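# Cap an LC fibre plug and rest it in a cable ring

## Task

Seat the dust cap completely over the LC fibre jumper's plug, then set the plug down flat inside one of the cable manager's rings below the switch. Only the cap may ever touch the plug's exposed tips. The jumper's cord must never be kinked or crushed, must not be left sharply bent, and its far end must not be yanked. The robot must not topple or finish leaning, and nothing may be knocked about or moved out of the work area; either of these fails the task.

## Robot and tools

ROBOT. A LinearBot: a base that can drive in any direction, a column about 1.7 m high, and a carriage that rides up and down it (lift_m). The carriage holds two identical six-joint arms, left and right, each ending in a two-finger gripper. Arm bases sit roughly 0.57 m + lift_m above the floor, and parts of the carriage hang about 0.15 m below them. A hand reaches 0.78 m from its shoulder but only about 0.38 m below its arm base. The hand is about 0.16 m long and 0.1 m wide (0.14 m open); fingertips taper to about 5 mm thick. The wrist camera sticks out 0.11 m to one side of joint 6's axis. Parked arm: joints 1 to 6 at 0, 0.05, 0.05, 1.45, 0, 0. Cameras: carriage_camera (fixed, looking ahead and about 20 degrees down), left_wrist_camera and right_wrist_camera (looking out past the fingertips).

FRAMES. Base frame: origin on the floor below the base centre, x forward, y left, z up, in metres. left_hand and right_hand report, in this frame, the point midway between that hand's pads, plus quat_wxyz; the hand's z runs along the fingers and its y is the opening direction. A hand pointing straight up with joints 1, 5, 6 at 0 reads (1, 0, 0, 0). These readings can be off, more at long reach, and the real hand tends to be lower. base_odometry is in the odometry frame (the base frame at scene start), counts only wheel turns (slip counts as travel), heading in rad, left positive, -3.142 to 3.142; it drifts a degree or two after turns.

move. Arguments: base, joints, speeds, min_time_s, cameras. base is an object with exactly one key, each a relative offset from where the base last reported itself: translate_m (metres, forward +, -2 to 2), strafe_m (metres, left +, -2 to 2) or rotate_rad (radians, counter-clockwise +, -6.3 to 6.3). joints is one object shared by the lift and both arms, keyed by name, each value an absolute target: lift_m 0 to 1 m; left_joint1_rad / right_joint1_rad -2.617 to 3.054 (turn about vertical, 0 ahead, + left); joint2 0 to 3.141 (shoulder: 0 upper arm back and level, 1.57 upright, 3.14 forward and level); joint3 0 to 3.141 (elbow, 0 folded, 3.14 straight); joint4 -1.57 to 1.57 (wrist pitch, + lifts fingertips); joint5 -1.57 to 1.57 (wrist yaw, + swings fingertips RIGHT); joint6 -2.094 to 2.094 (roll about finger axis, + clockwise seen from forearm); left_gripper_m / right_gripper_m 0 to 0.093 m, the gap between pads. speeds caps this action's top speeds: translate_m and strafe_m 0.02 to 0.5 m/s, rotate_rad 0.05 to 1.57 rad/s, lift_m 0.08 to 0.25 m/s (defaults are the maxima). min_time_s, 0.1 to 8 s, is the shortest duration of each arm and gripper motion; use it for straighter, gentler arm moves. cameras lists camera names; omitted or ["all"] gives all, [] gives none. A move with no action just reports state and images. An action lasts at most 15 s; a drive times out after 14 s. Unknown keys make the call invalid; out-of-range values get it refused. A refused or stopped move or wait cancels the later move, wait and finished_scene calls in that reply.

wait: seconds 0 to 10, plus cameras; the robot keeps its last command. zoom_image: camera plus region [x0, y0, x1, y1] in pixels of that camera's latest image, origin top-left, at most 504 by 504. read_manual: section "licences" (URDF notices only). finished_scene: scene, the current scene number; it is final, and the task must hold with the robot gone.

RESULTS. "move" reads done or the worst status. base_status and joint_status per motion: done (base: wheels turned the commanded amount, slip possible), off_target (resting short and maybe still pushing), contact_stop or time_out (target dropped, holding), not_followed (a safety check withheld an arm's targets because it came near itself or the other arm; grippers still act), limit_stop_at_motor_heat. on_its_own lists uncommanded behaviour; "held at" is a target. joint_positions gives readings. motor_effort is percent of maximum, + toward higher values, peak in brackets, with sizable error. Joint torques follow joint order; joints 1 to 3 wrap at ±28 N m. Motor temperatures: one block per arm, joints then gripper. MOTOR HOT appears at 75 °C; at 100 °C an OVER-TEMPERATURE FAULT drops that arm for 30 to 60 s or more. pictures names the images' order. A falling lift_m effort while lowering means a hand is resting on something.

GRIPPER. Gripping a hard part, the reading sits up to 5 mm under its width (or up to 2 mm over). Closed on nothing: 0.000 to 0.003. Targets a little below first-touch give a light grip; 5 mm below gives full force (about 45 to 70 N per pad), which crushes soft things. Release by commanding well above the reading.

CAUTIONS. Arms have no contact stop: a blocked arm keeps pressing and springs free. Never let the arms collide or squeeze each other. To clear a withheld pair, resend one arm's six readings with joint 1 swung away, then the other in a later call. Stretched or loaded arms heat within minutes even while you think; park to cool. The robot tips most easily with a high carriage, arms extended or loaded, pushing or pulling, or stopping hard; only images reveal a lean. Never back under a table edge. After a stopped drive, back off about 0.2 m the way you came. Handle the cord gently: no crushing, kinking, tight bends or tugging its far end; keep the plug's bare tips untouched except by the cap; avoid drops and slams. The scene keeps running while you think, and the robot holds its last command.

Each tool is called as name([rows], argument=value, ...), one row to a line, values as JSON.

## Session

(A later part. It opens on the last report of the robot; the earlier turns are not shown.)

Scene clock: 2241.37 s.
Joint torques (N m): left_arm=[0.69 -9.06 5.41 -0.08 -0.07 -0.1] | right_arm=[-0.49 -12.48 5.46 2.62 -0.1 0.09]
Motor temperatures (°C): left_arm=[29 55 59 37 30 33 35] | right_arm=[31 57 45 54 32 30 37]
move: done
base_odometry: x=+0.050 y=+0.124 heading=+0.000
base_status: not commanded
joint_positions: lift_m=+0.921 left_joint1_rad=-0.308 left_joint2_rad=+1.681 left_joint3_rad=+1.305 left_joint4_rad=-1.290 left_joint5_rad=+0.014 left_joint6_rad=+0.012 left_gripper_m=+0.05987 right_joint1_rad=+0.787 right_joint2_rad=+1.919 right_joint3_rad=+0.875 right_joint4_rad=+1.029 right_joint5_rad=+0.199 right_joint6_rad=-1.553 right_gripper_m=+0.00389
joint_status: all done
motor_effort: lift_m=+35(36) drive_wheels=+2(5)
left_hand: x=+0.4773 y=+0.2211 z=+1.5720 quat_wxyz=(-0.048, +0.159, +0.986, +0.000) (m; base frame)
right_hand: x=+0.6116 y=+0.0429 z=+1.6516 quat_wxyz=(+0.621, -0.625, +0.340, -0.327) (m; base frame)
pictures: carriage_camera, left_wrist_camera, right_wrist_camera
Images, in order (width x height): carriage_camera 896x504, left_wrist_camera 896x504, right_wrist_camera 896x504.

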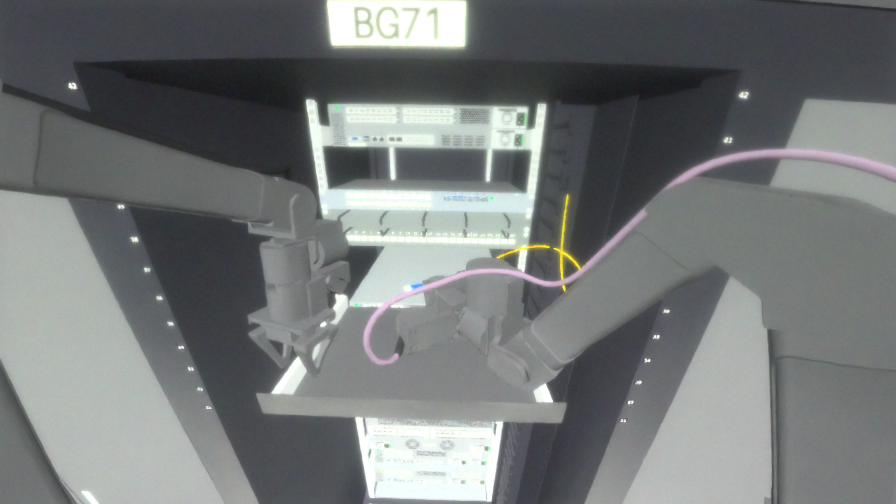

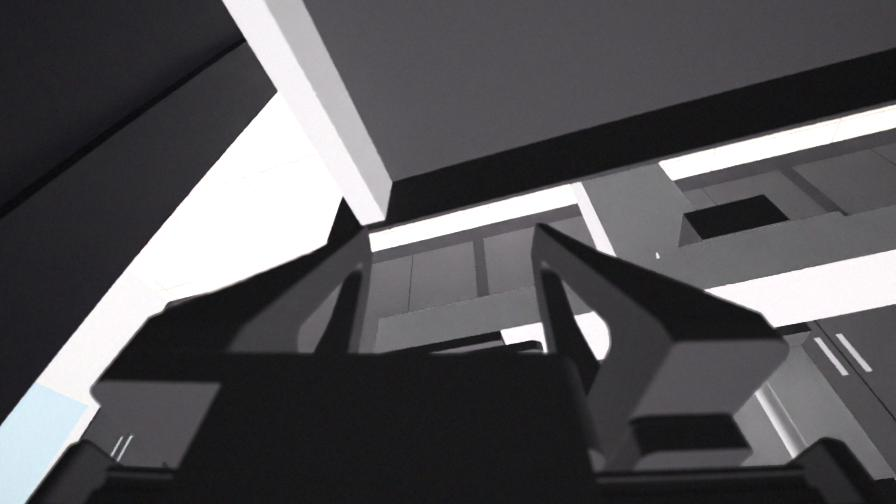

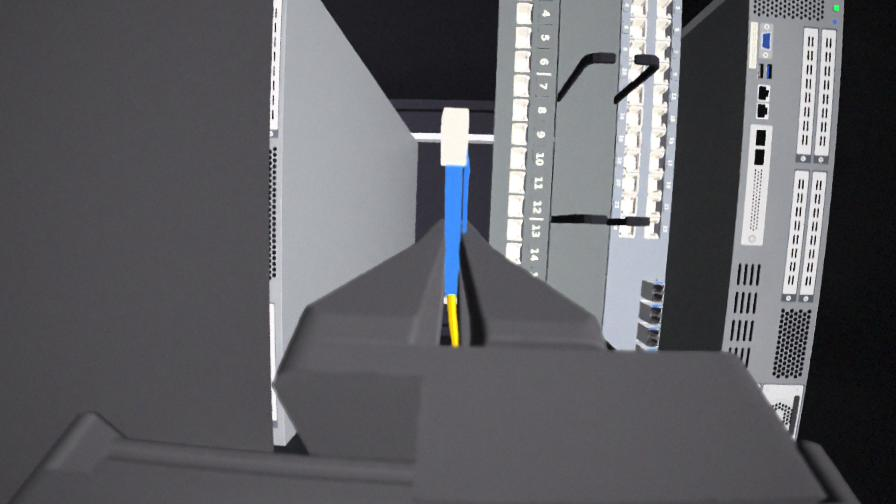

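move(joints={"lift_m": 0.96, "right_joint1_rad": 0.87, "right_joint2_rad": 2.055, "right_joint3_rad": 1.06, "right_joint4_rad": 0.985, "right_joint5_rad": 0.58, "right_joint6_rad": -1.571}, min_time_s=4, cameras=["right_wrist_camera"])

move(joints={"lift_m": 0.996, "right_joint1_rad": 0.942, "right_joint2_rad": 2.126, "right_joint3_rad": 1.206, "right_joint4_rad": 0.945, "right_joint5_rad": 0.945, "right_joint6_rad": -1.575}, min_time_s=4)

zoom_image(camera="right_wrist_camera", region=[340, 60, 580, 300])

zoom_image(camera="carriage_camera", region=[380, 180, 540, 300])

Scene clock: 2263.43 s.
Joint torques (N m): left_arm=[0.7 -7.76 5.97 -0.03 -0.05 -0.09] | right_arm=[0.58 -9.33 8.36 2.38 0.13 -0.13]
Motor temperatures (°C): left_arm=[29 55 56 36 29 33 35] | right_arm=[31 57 45 54 32 30 37]
move: done
base_odometry: x=+0.050 y=+0.124 heading=+0.000
base_status: not commanded
joint_positions: lift_m=+0.960 left_joint1_rad=-0.308 left_joint2_rad=+1.667 left_joint3_rad=+1.299 left_joint4_rad=-1.293 left_joint5_rad=+0.011 left_joint6_rad=+0.011 left_gripper_m=+0.05987 right_joint1_rad=+0.864 right_joint2_rad=+2.035 right_joint3_rad=+1.037 right_joint4_rad=+1.001 right_joint5_rad=+0.570 right_joint6_rad=-1.560 right_gripper_m=+0.00389
joint_status: all done
motor_effort: lift_m=+34(43) drive_wheels=+1(6)
left_hand: x=+0.4751 y=+0.2222 z=+1.6134 quat_wxyz=(-0.045, +0.158, +0.986, +0.001) (m; base frame)
right_hand: x=+0.6367 y=+0.0434 z=+1.6909 quat_wxyz=(+0.571, -0.564, +0.424, -0.419) (m; base frame)
pictures: right_wrist_camera
Images, in order (width x height): right_wrist_camera 896x504.

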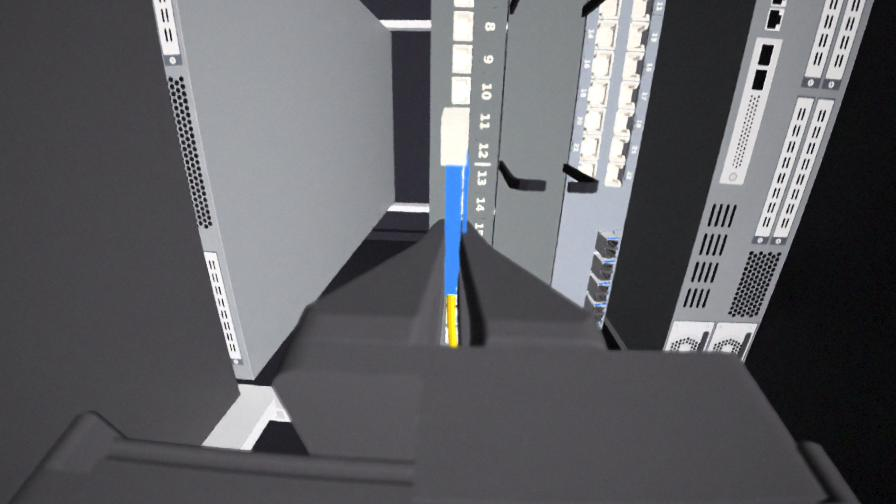

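Scene clock: 2267.73 s.
Joint torques (N m): left_arm=[0.7 -7.65 5.98 -0.01 -0.04 -0.08] | right_arm=[0.58 -10.03 8.62 2.18 0.08 -0.13]
Motor temperatures (°C): left_arm=[29 54 56 36 29 33 35] | right_arm=[31 57 45 54 32 30 37]
move: done
base_odometry: x=+0.050 y=+0.124 heading=+0.000
base_status: not commanded
joint_positions: lift_m=+0.996 left_joint1_rad=-0.308 left_joint2_rad=+1.666 left_joint3_rad=+1.299 left_joint4_rad=-1.295 left_joint5_rad=+0.011 left_joint6_rad=+0.011 left_gripper_m=+0.05987 right_joint1_rad=+0.936 right_joint2_rad=+2.105 right_joint3_rad=+1.182 right_joint4_rad=+0.960 right_joint5_rad=+0.935 right_joint6_rad=-1.564 right_gripper_m=+0.00389
joint_status: all done
motor_effort: lift_m=+35(43) drive_wheels=+3(6)
left_hand: x=+0.4748 y=+0.2223 z=+1.6497 quat_wxyz=(-0.046, +0.158, +0.986, +0.001) (m; base frame)
right_hand: x=+0.6387 y=+0.0346 z=+1.7382 quat_wxyz=(+0.515, -0.486, +0.503, -0.496) (m; base frame)
pictures: carriage_camera, left_wrist_camera, right_wrist_camera
Images, in order (width x height): carriage_camera 896x504, left_wrist_camera 896x504, right_wrist_camera 896x504.

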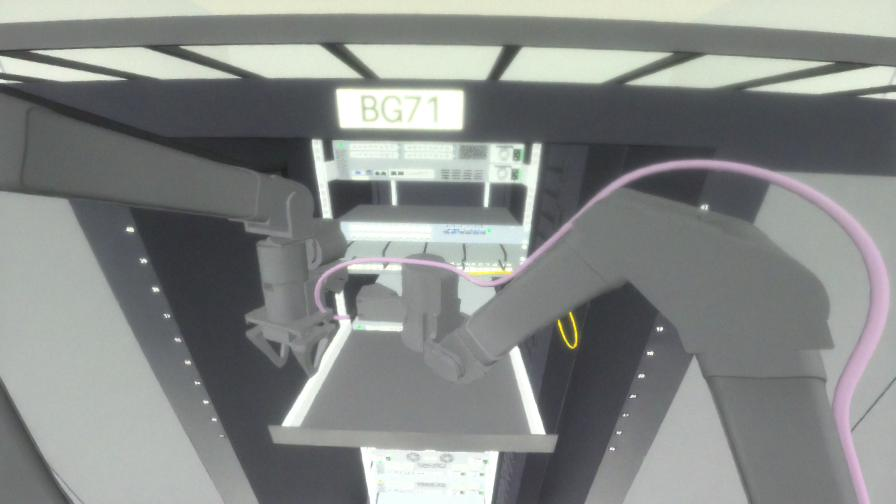

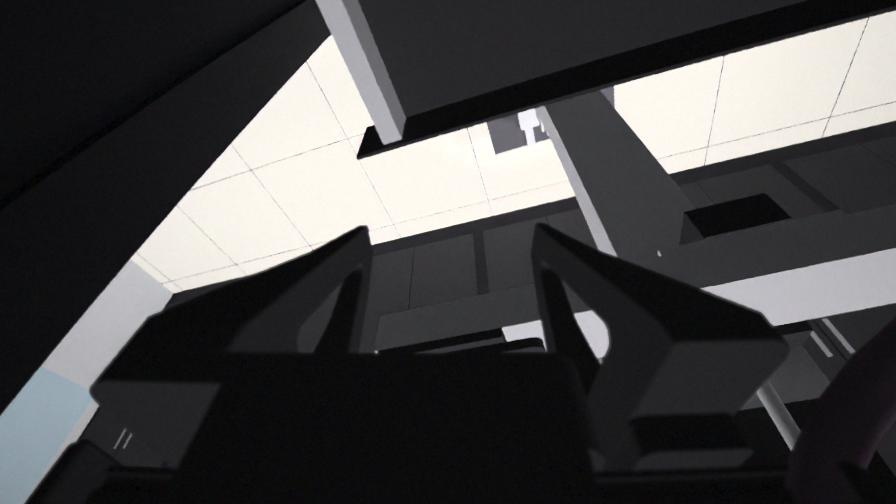

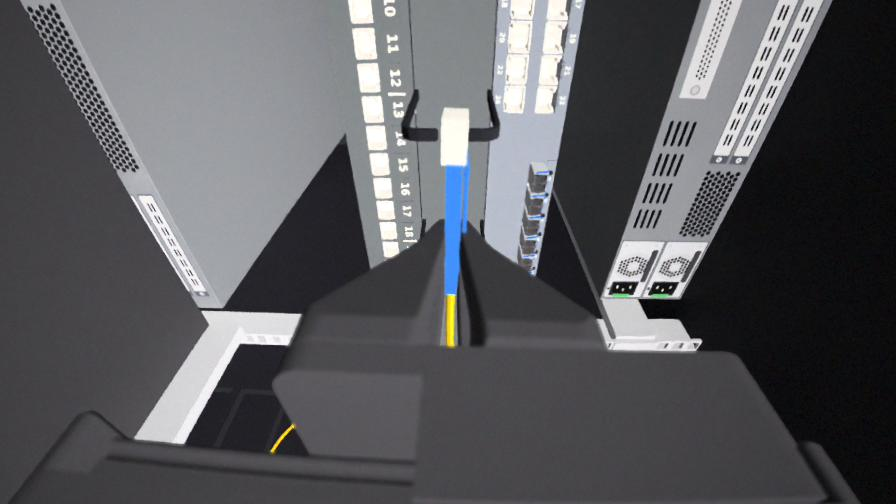

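Scaled by 2.100 from the camera's 896x504 image, which has a finer 1280x720 frame.

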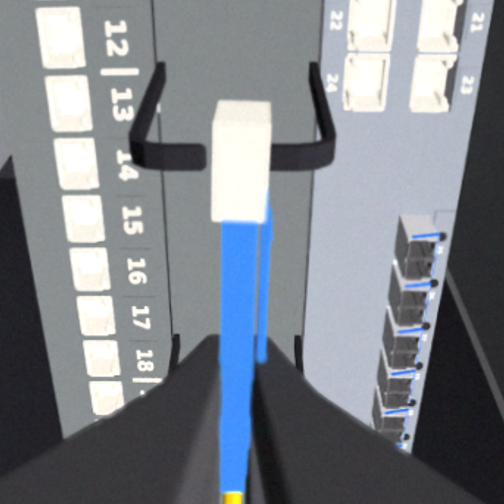

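Scaled by 3.150 from the camera's 896x504 image, which has a finer 1280x720 frame.

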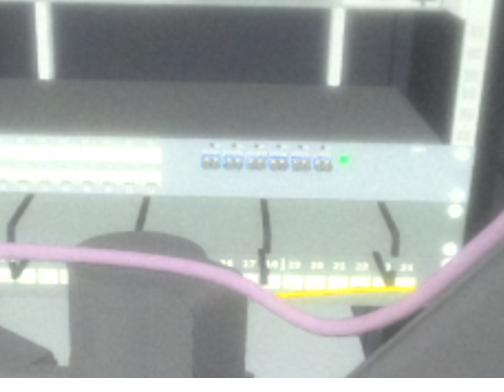

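move(base={"translate_m": 0.02}, joints={"lift_m": 0.993}, speeds={"translate_m": 0.02}, cameras=["right_wrist_camera"])

zoom_image(camera="right_wrist_camera", region=[340, 80, 580, 320])

Scene clock: 2286.00 s.
Joint torques (N m): left_arm=[0.51 -7.61 6.11 0.01 -0.05 -0.09] | right_arm=[0.54 -10.26 8.28 2.22 0.08 -0.12]
Motor temperatures (°C): left_arm=[29 53 55 35 29 33 35] | right_arm=[31 57 46 53 32 30 37]
move: done
base_odometry: x=+0.070 y=+0.124 heading=+0.000
base_status: done
joint_positions: lift_m=+0.993 left_joint1_rad=-0.307 left_joint2_rad=+1.666 left_joint3_rad=+1.298 left_joint4_rad=-1.298 left_joint5_rad=+0.011 left_joint6_rad=+0.011 left_gripper_m=+0.05987 right_joint1_rad=+0.937 right_joint2_rad=+2.108 right_joint3_rad=+1.186 right_joint4_rad=+0.956 right_joint5_rad=+0.938 right_joint6_rad=-1.565 right_gripper_m=+0.00389
joint_status: all done
motor_effort: lift_m=+33(34) drive_wheels=-4(7)
left_hand: x=+0.4739 y=+0.2229 z=+1.6466 quat_wxyz=(-0.048, +0.158, +0.986, +0.001) (m; base frame)
right_hand: x=+0.6387 y=+0.0352 z=+1.7347 quat_wxyz=(+0.513, -0.486, +0.503, -0.497) (m; base frame)
pictures: right_wrist_camera
Images, in order (width x height): right_wrist_camera 896x504.

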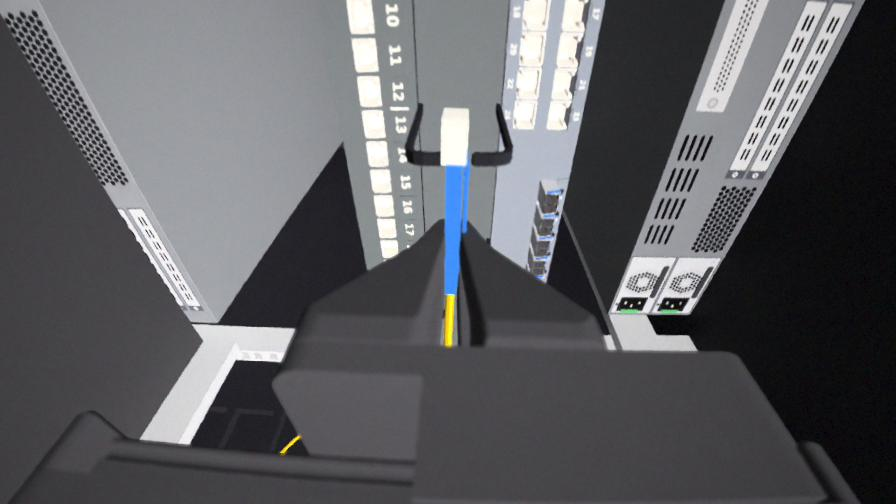

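Scaled by 2.100 from the camera's 896x504 image, which has a finer 1280x720 frame.

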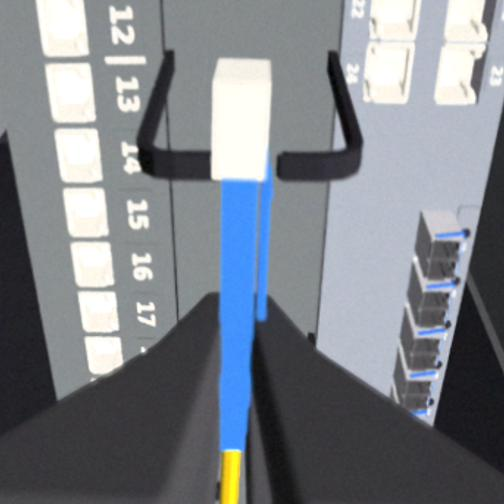

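move(base={"translate_m": 0.015}, speeds={"translate_m": 0.02}, cameras=["right_wrist_camera"])

zoom_image(camera="right_wrist_camera", region=[340, 80, 580, 320])

Scene clock: 2301.20 s.
Joint torques (N m): left_arm=[0.5 -7.65 6.04 0.02 -0.04 -0.09] | right_arm=[0.54 -10.22 8.28 2.22 0.07 -0.13]
Motor temperatures (°C): left_arm=[29 52 56 35 29 33 34] | right_arm=[31 57 47 52 32 30 37]
move: done
base_odometry: x=+0.085 y=+0.124 heading=+0.000
base_status: done
joint_positions: lift_m=+0.993 left_joint1_rad=-0.306 left_joint2_rad=+1.666 left_joint3_rad=+1.298 left_joint4_rad=-1.298 left_joint5_rad=+0.011 left_joint6_rad=+0.011 left_gripper_m=+0.05987 right_joint1_rad=+0.937 right_joint2_rad=+2.108 right_joint3_rad=+1.186 right_joint4_rad=+0.956 right_joint5_rad=+0.939 right_joint6_rad=-1.565 right_gripper_m=+0.00389
joint_status: not commanded
motor_effort: lift_m=+33(34) drive_wheels=-1(9)
left_hand: x=+0.4739 y=+0.2231 z=+1.6466 quat_wxyz=(-0.048, +0.157, +0.986, +0.001) (m; base frame)
right_hand: x=+0.6389 y=+0.0349 z=+1.7346 quat_wxyz=(+0.513, -0.486, +0.504, -0.497) (m; base frame)
pictures: right_wrist_camera
Images, in order (width x height): right_wrist_camera 896x504.

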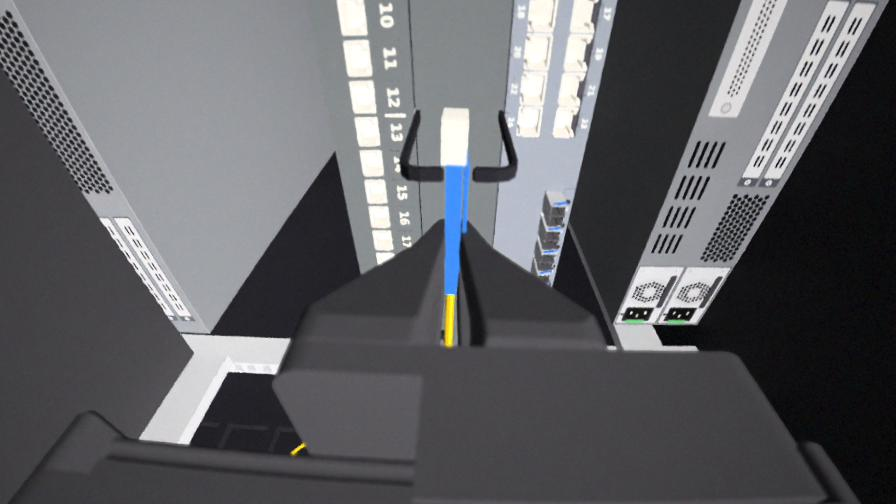

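Scaled by 2.100 from the camera's 896x504 image, which has a finer 1280x720 frame.

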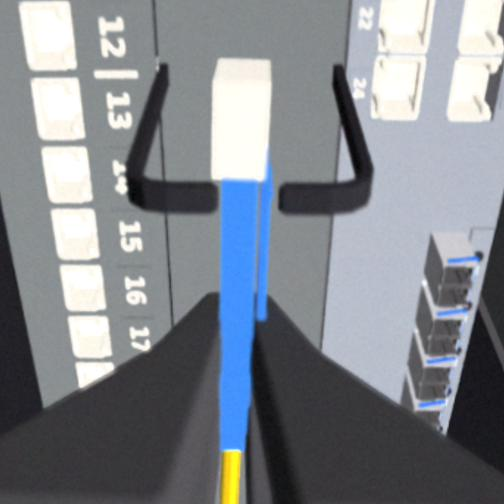

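move(joints={"lift_m": 0.9945})

zoom_image(camera="right_wrist_camera", region=[340, 80, 580, 320])

zoom_image(camera="carriage_camera", region=[440, 220, 540, 300])

Scene clock: 2305.27 s.
Joint torques (N m): left_arm=[0.54 -7.54 6.02 0.02 -0.05 -0.08] | right_arm=[0.53 -10.39 8.29 2.24 0.07 -0.12]
Motor temperatures (°C): left_arm=[29 52 56 35 29 33 34] | right_arm=[31 57 48 52 32 30 37]
move: done
base_odometry: x=+0.085 y=+0.124 heading=+0.000
base_status: not commanded
joint_positions: lift_m=+0.994 left_joint1_rad=-0.306 left_joint2_rad=+1.665 left_joint3_rad=+1.298 left_joint4_rad=-1.298 left_joint5_rad=+0.011 left_joint6_rad=+0.011 left_gripper_m=+0.05987 right_joint1_rad=+0.937 right_joint2_rad=+2.109 right_joint3_rad=+1.186 right_joint4_rad=+0.954 right_joint5_rad=+0.939 right_joint6_rad=-1.565 right_gripper_m=+0.00389
joint_status: all done
motor_effort: lift_m=+37(40) drive_wheels=-3(4)
left_hand: x=+0.4739 y=+0.2231 z=+1.6481 quat_wxyz=(-0.048, +0.157, +0.986, +0.001) (m; base frame)
right_hand: x=+0.6389 y=+0.0349 z=+1.7350 quat_wxyz=(+0.512, -0.487, +0.504, -0.497) (m; base frame)
pictures: carriage_camera, left_wrist_camera, right_wrist_camera
Images, in order (width x height): carriage_camera 896x504, left_wrist_camera 896x504, right_wrist_camera 896x504.

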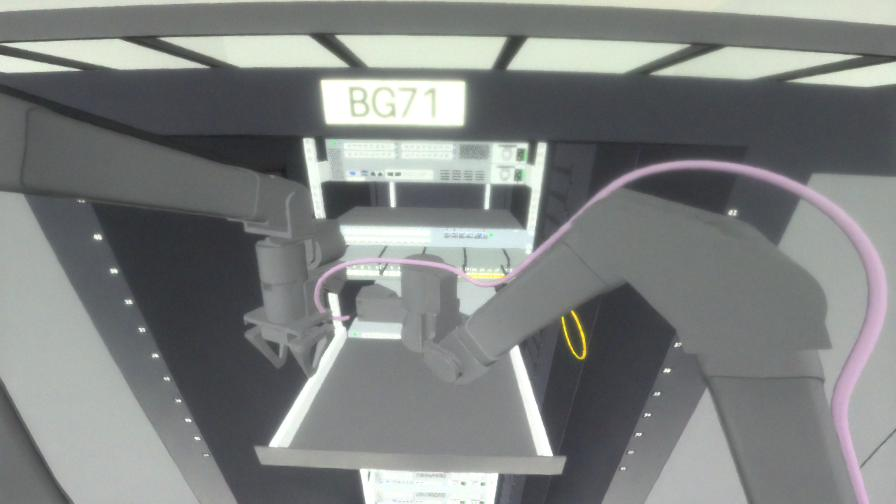

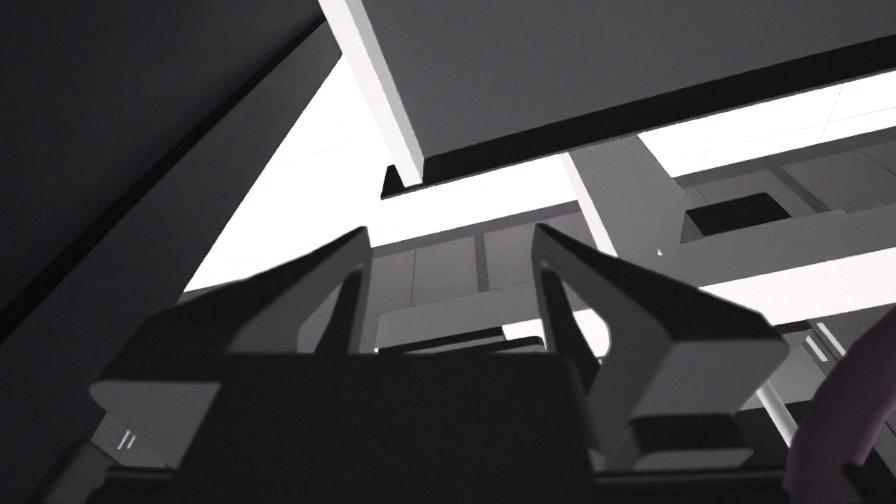

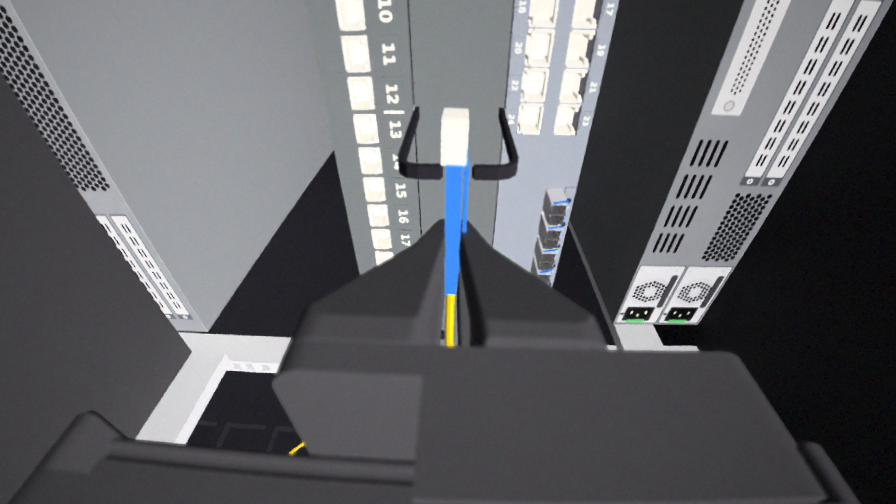

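Scaled by 2.100 from the camera's 896x504 image, which has a finer 1280x720 frame.

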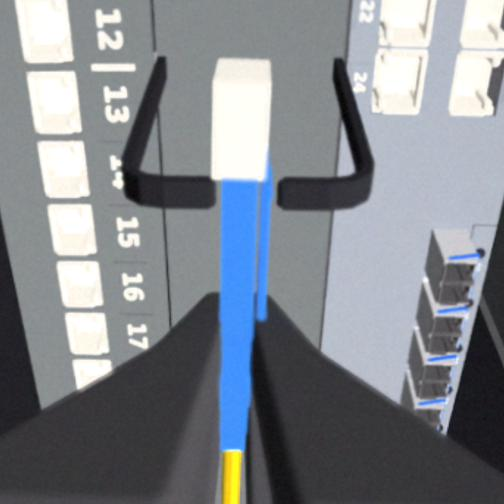

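Scaled by 5.040 from the camera's 896x504 image, which has a finer 1280x720 frame.

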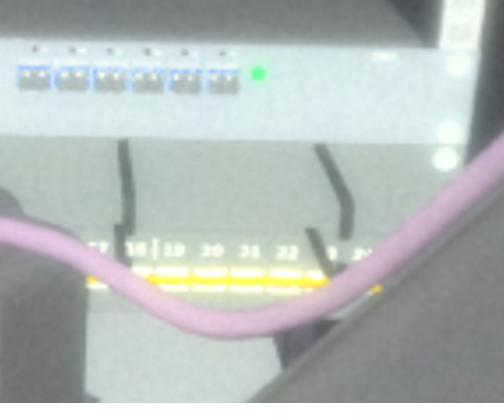

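move(base={"translate_m": 0.01}, speeds={"translate_m": 0.02})

zoom_image(camera="right_wrist_camera", region=[340, 80, 580, 320])

zoom_image(camera="carriage_camera", region=[450, 230, 530, 290])

Scene clock: 2323.17 s.
Joint torques (N m): left_arm=[0.51 -7.57 6.06 0.02 -0.05 -0.09] | right_arm=[0.42 -10.36 8.28 2.24 0.06 -0.12]
Motor temperatures (°C): left_arm=[29 52 55 34 29 33 34] | right_arm=[31 56 49 53 32 30 37]
move: done
base_odometry: x=+0.095 y=+0.124 heading=+0.000
base_status: done
joint_positions: lift_m=+0.994 left_joint1_rad=-0.306 left_joint2_rad=+1.665 left_joint3_rad=+1.298 left_joint4_rad=-1.299 left_joint5_rad=+0.011 left_joint6_rad=+0.011 left_gripper_m=+0.05987 right_joint1_rad=+0.937 right_joint2_rad=+2.109 right_joint3_rad=+1.186 right_joint4_rad=+0.954 right_joint5_rad=+0.940 right_joint6_rad=-1.565 right_gripper_m=+0.00389
joint_status: not commanded
motor_effort: lift_m=+37(37) drive_wheels=+0(8)
left_hand: x=+0.4737 y=+0.2233 z=+1.6481 quat_wxyz=(-0.048, +0.157, +0.986, +0.001) (m; base frame)
right_hand: x=+0.6389 y=+0.0347 z=+1.7350 quat_wxyz=(+0.511, -0.487, +0.504, -0.498) (m; base frame)
pictures: carriage_camera, left_wrist_camera, right_wrist_camera
Images, in order (width x height): carriage_camera 896x504, left_wrist_camera 896x504, right_wrist_camera 896x504.

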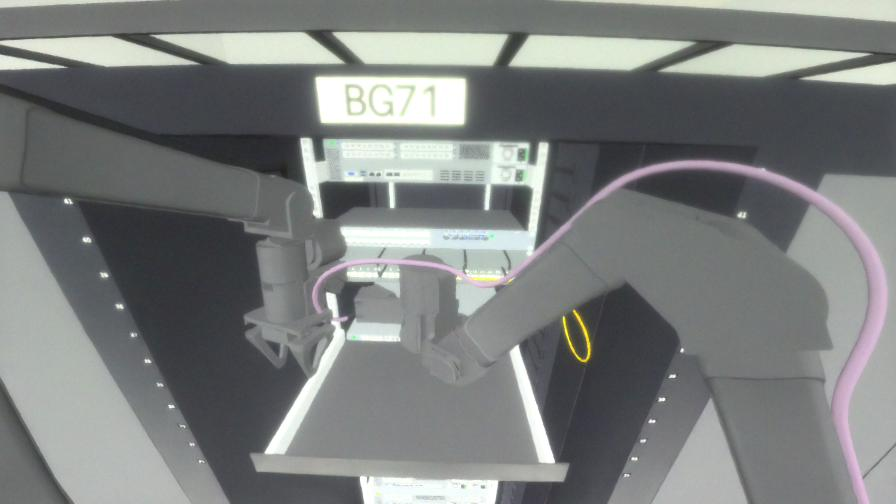

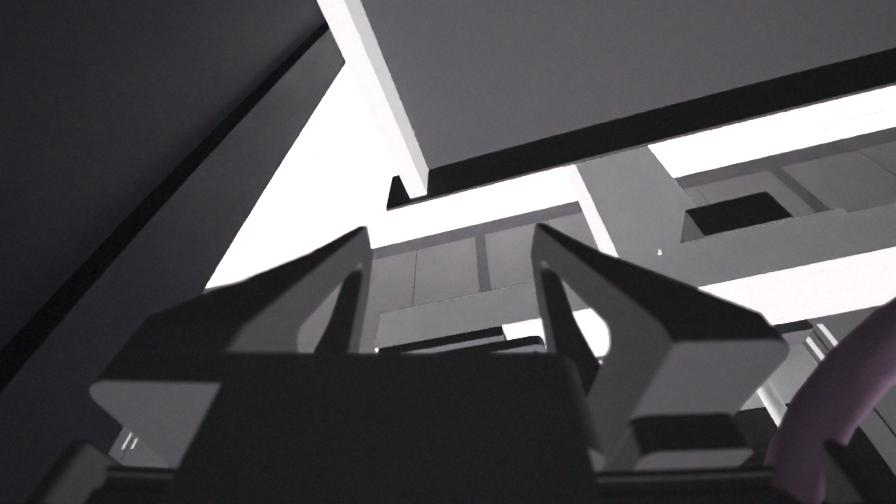

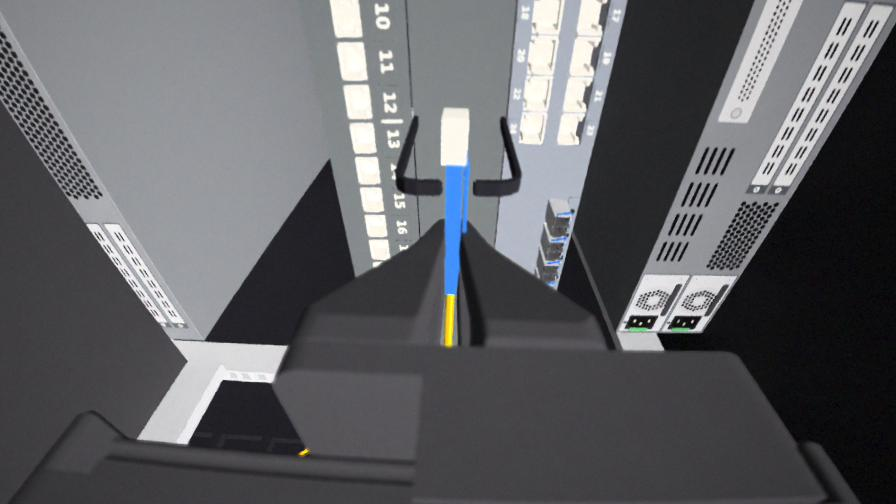

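Scaled by 2.100 from the camera's 896x504 image, which has a finer 1280x720 frame.

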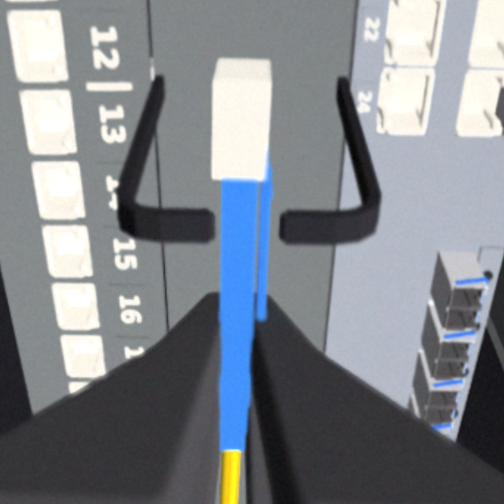

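Scaled by 6.300 from the camera's 896x504 image, which has a finer 1280x720 frame.

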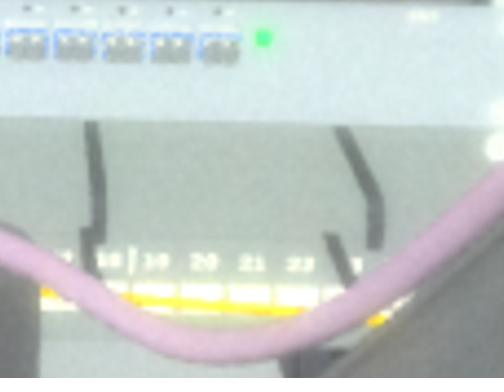

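move(base={"translate_m": 0.008}, speeds={"translate_m": 0.02})

zoom_image(camera="right_wrist_camera", region=[340, 80, 580, 320])

zoom_image(camera="carriage_camera", region=[450, 230, 530, 290])

Scene clock: 2334.03 s.
Joint torques (N m): left_arm=[0.43 -7.6 6.05 0.02 -0.04 -0.09] | right_arm=[0.4 -10.37 8.29 2.24 0.04 -0.12]
Motor temperatures (°C): left_arm=[29 52 55 34 29 33 34] | right_arm=[31 55 49 53 32 30 37]
move: done
base_odometry: x=+0.103 y=+0.124 heading=+0.000
base_status: done
joint_positions: lift_m=+0.994 left_joint1_rad=-0.305 left_joint2_rad=+1.665 left_joint3_rad=+1.298 left_joint4_rad=-1.299 left_joint5_rad=+0.011 left_joint6_rad=+0.011 left_gripper_m=+0.05987 right_joint1_rad=+0.940 right_joint2_rad=+2.109 right_joint3_rad=+1.186 right_joint4_rad=+0.954 right_joint5_rad=+0.941 right_joint6_rad=-1.565 right_gripper_m=+0.00389
joint_status: not commanded
motor_effort: lift_m=+37(37) drive_wheels=-3(7)
left_hand: x=+0.4737 y=+0.2236 z=+1.6481 quat_wxyz=(-0.048, +0.157, +0.986, +0.002) (m; base frame)
right_hand: x=+0.6379 y=+0.0358 z=+1.7349 quat_wxyz=(+0.512, -0.487, +0.503, -0.497) (m; base frame)
pictures: carriage_camera, left_wrist_camera, right_wrist_camera
Images, in order (width x height): carriage_camera 896x504, left_wrist_camera 896x504, right_wrist_camera 896x504.

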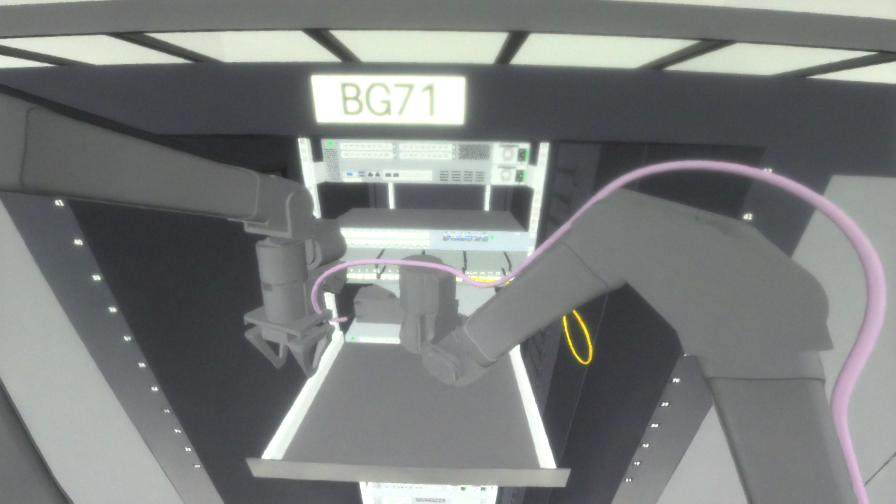

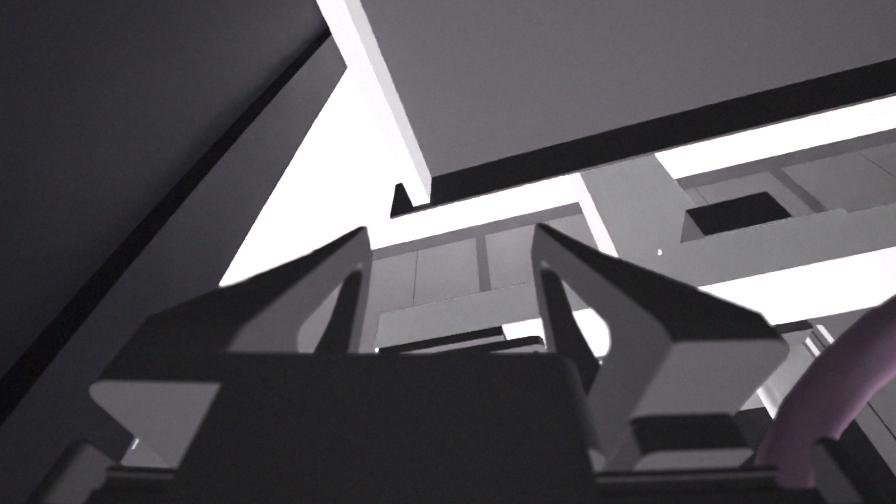

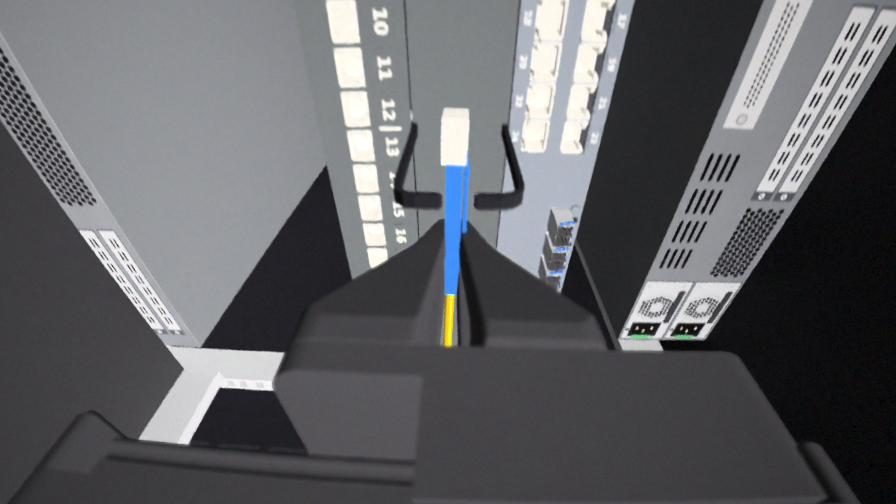

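Scaled by 2.100 from the camera's 896x504 image, which has a finer 1280x720 frame.

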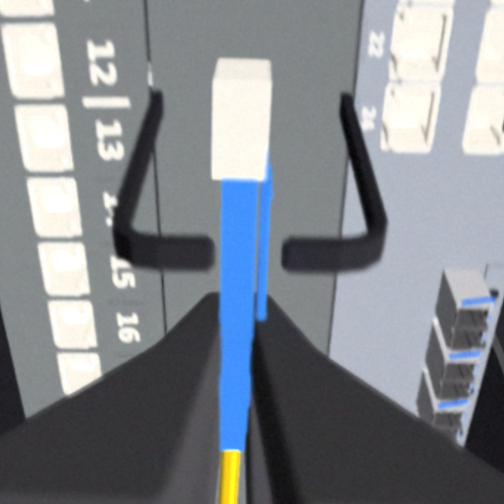

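Scaled by 6.300 from the camera's 896x504 image, which has a finer 1280x720 frame.

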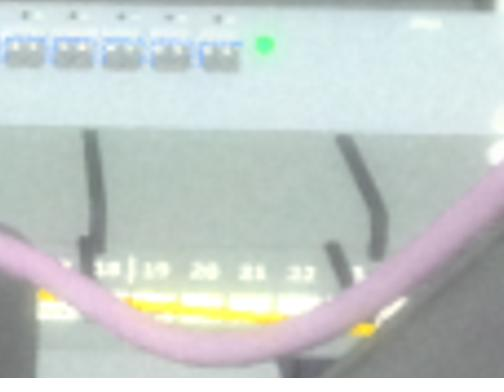

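move(base={"translate_m": 0.007}, speeds={"translate_m": 0.02})

zoom_image(camera="right_wrist_camera", region=[340, 80, 580, 320])

zoom_image(camera="carriage_camera", region=[450, 230, 530, 290])

Scene clock: 2347.77 s.
Joint torques (N m): left_arm=[0.4 -7.57 6.09 0.03 -0.04 -0.09] | right_arm=[0.13 -10.35 8.28 2.28 0.04 -0.12]
Motor temperatures (°C): left_arm=[29 52 55 34 29 33 34] | right_arm=[31 55 49 53 32 30 37]
move: done
base_odometry: x=+0.110 y=+0.124 heading=-0.001
base_status: done
joint_positions: lift_m=+0.994 left_joint1_rad=-0.304 left_joint2_rad=+1.665 left_joint3_rad=+1.298 left_joint4_rad=-1.300 left_joint5_rad=+0.011 left_joint6_rad=+0.011 left_gripper_m=+0.05987 right_joint1_rad=+0.940 right_joint2_rad=+2.109 right_joint3_rad=+1.186 right_joint4_rad=+0.954 right_joint5_rad=+0.942 right_joint6_rad=-1.565 right_gripper_m=+0.00389
joint_status: not commanded
motor_effort: lift_m=+37(37) drive_wheels=-1(8)
left_hand: x=+0.4737 y=+0.2239 z=+1.6481 quat_wxyz=(-0.048, +0.156, +0.987, +0.002) (m; base frame)
right_hand: x=+0.6376 y=+0.0360 z=+1.7349 quat_wxyz=(+0.512, -0.487, +0.503, -0.497) (m; base frame)
pictures: carriage_camera, left_wrist_camera, right_wrist_camera
Images, in order (width x height): carriage_camera 896x504, left_wrist_camera 896x504, right_wrist_camera 896x504.

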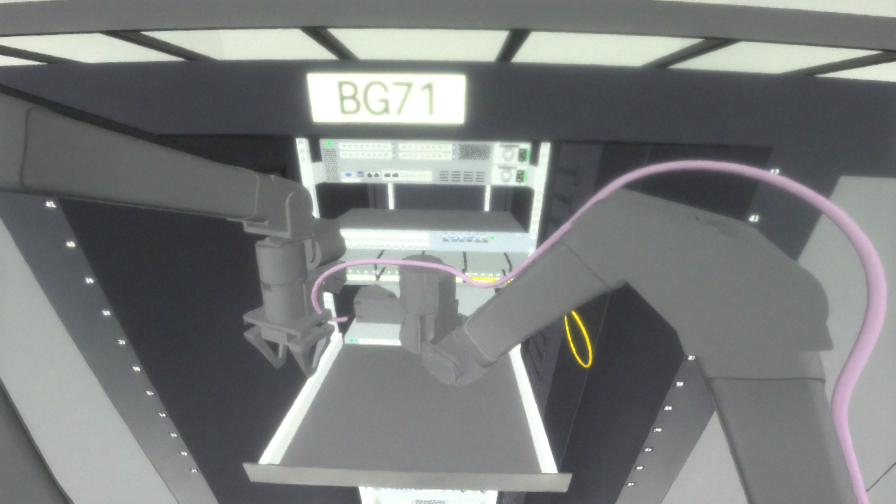

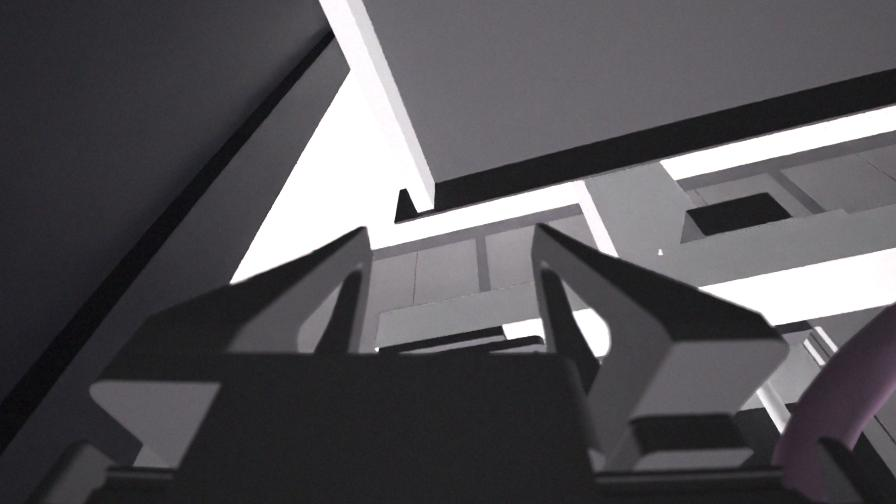

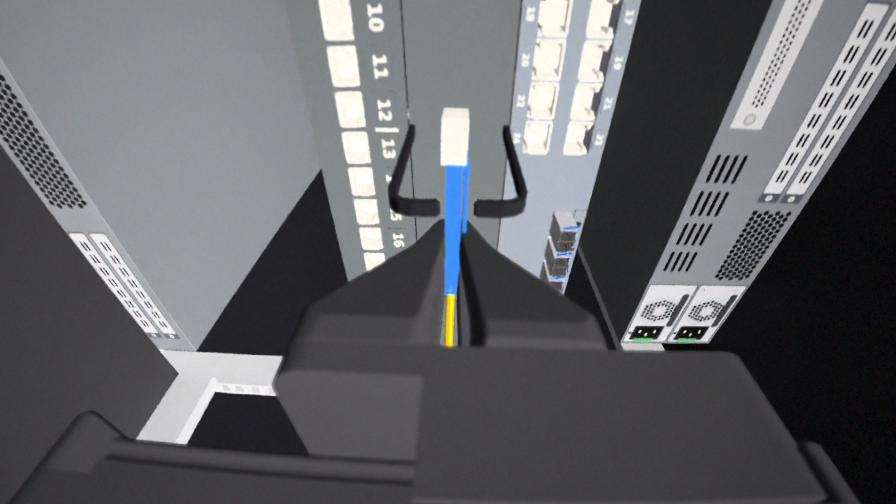

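Scaled by 2.100 from the camera's 896x504 image, which has a finer 1280x720 frame.

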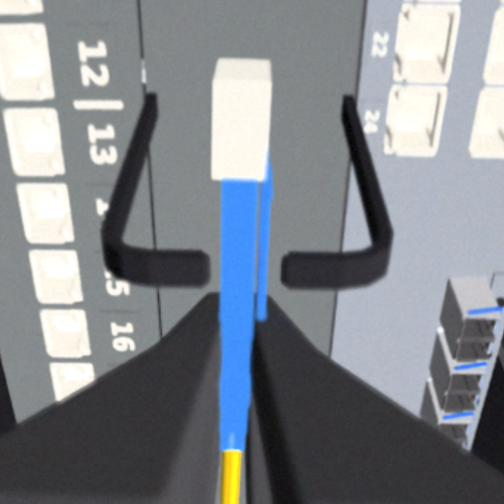

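Scaled by 6.300 from the camera's 896x504 image, which has a finer 1280x720 frame.

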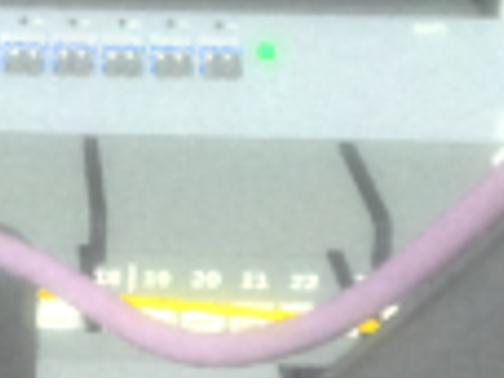

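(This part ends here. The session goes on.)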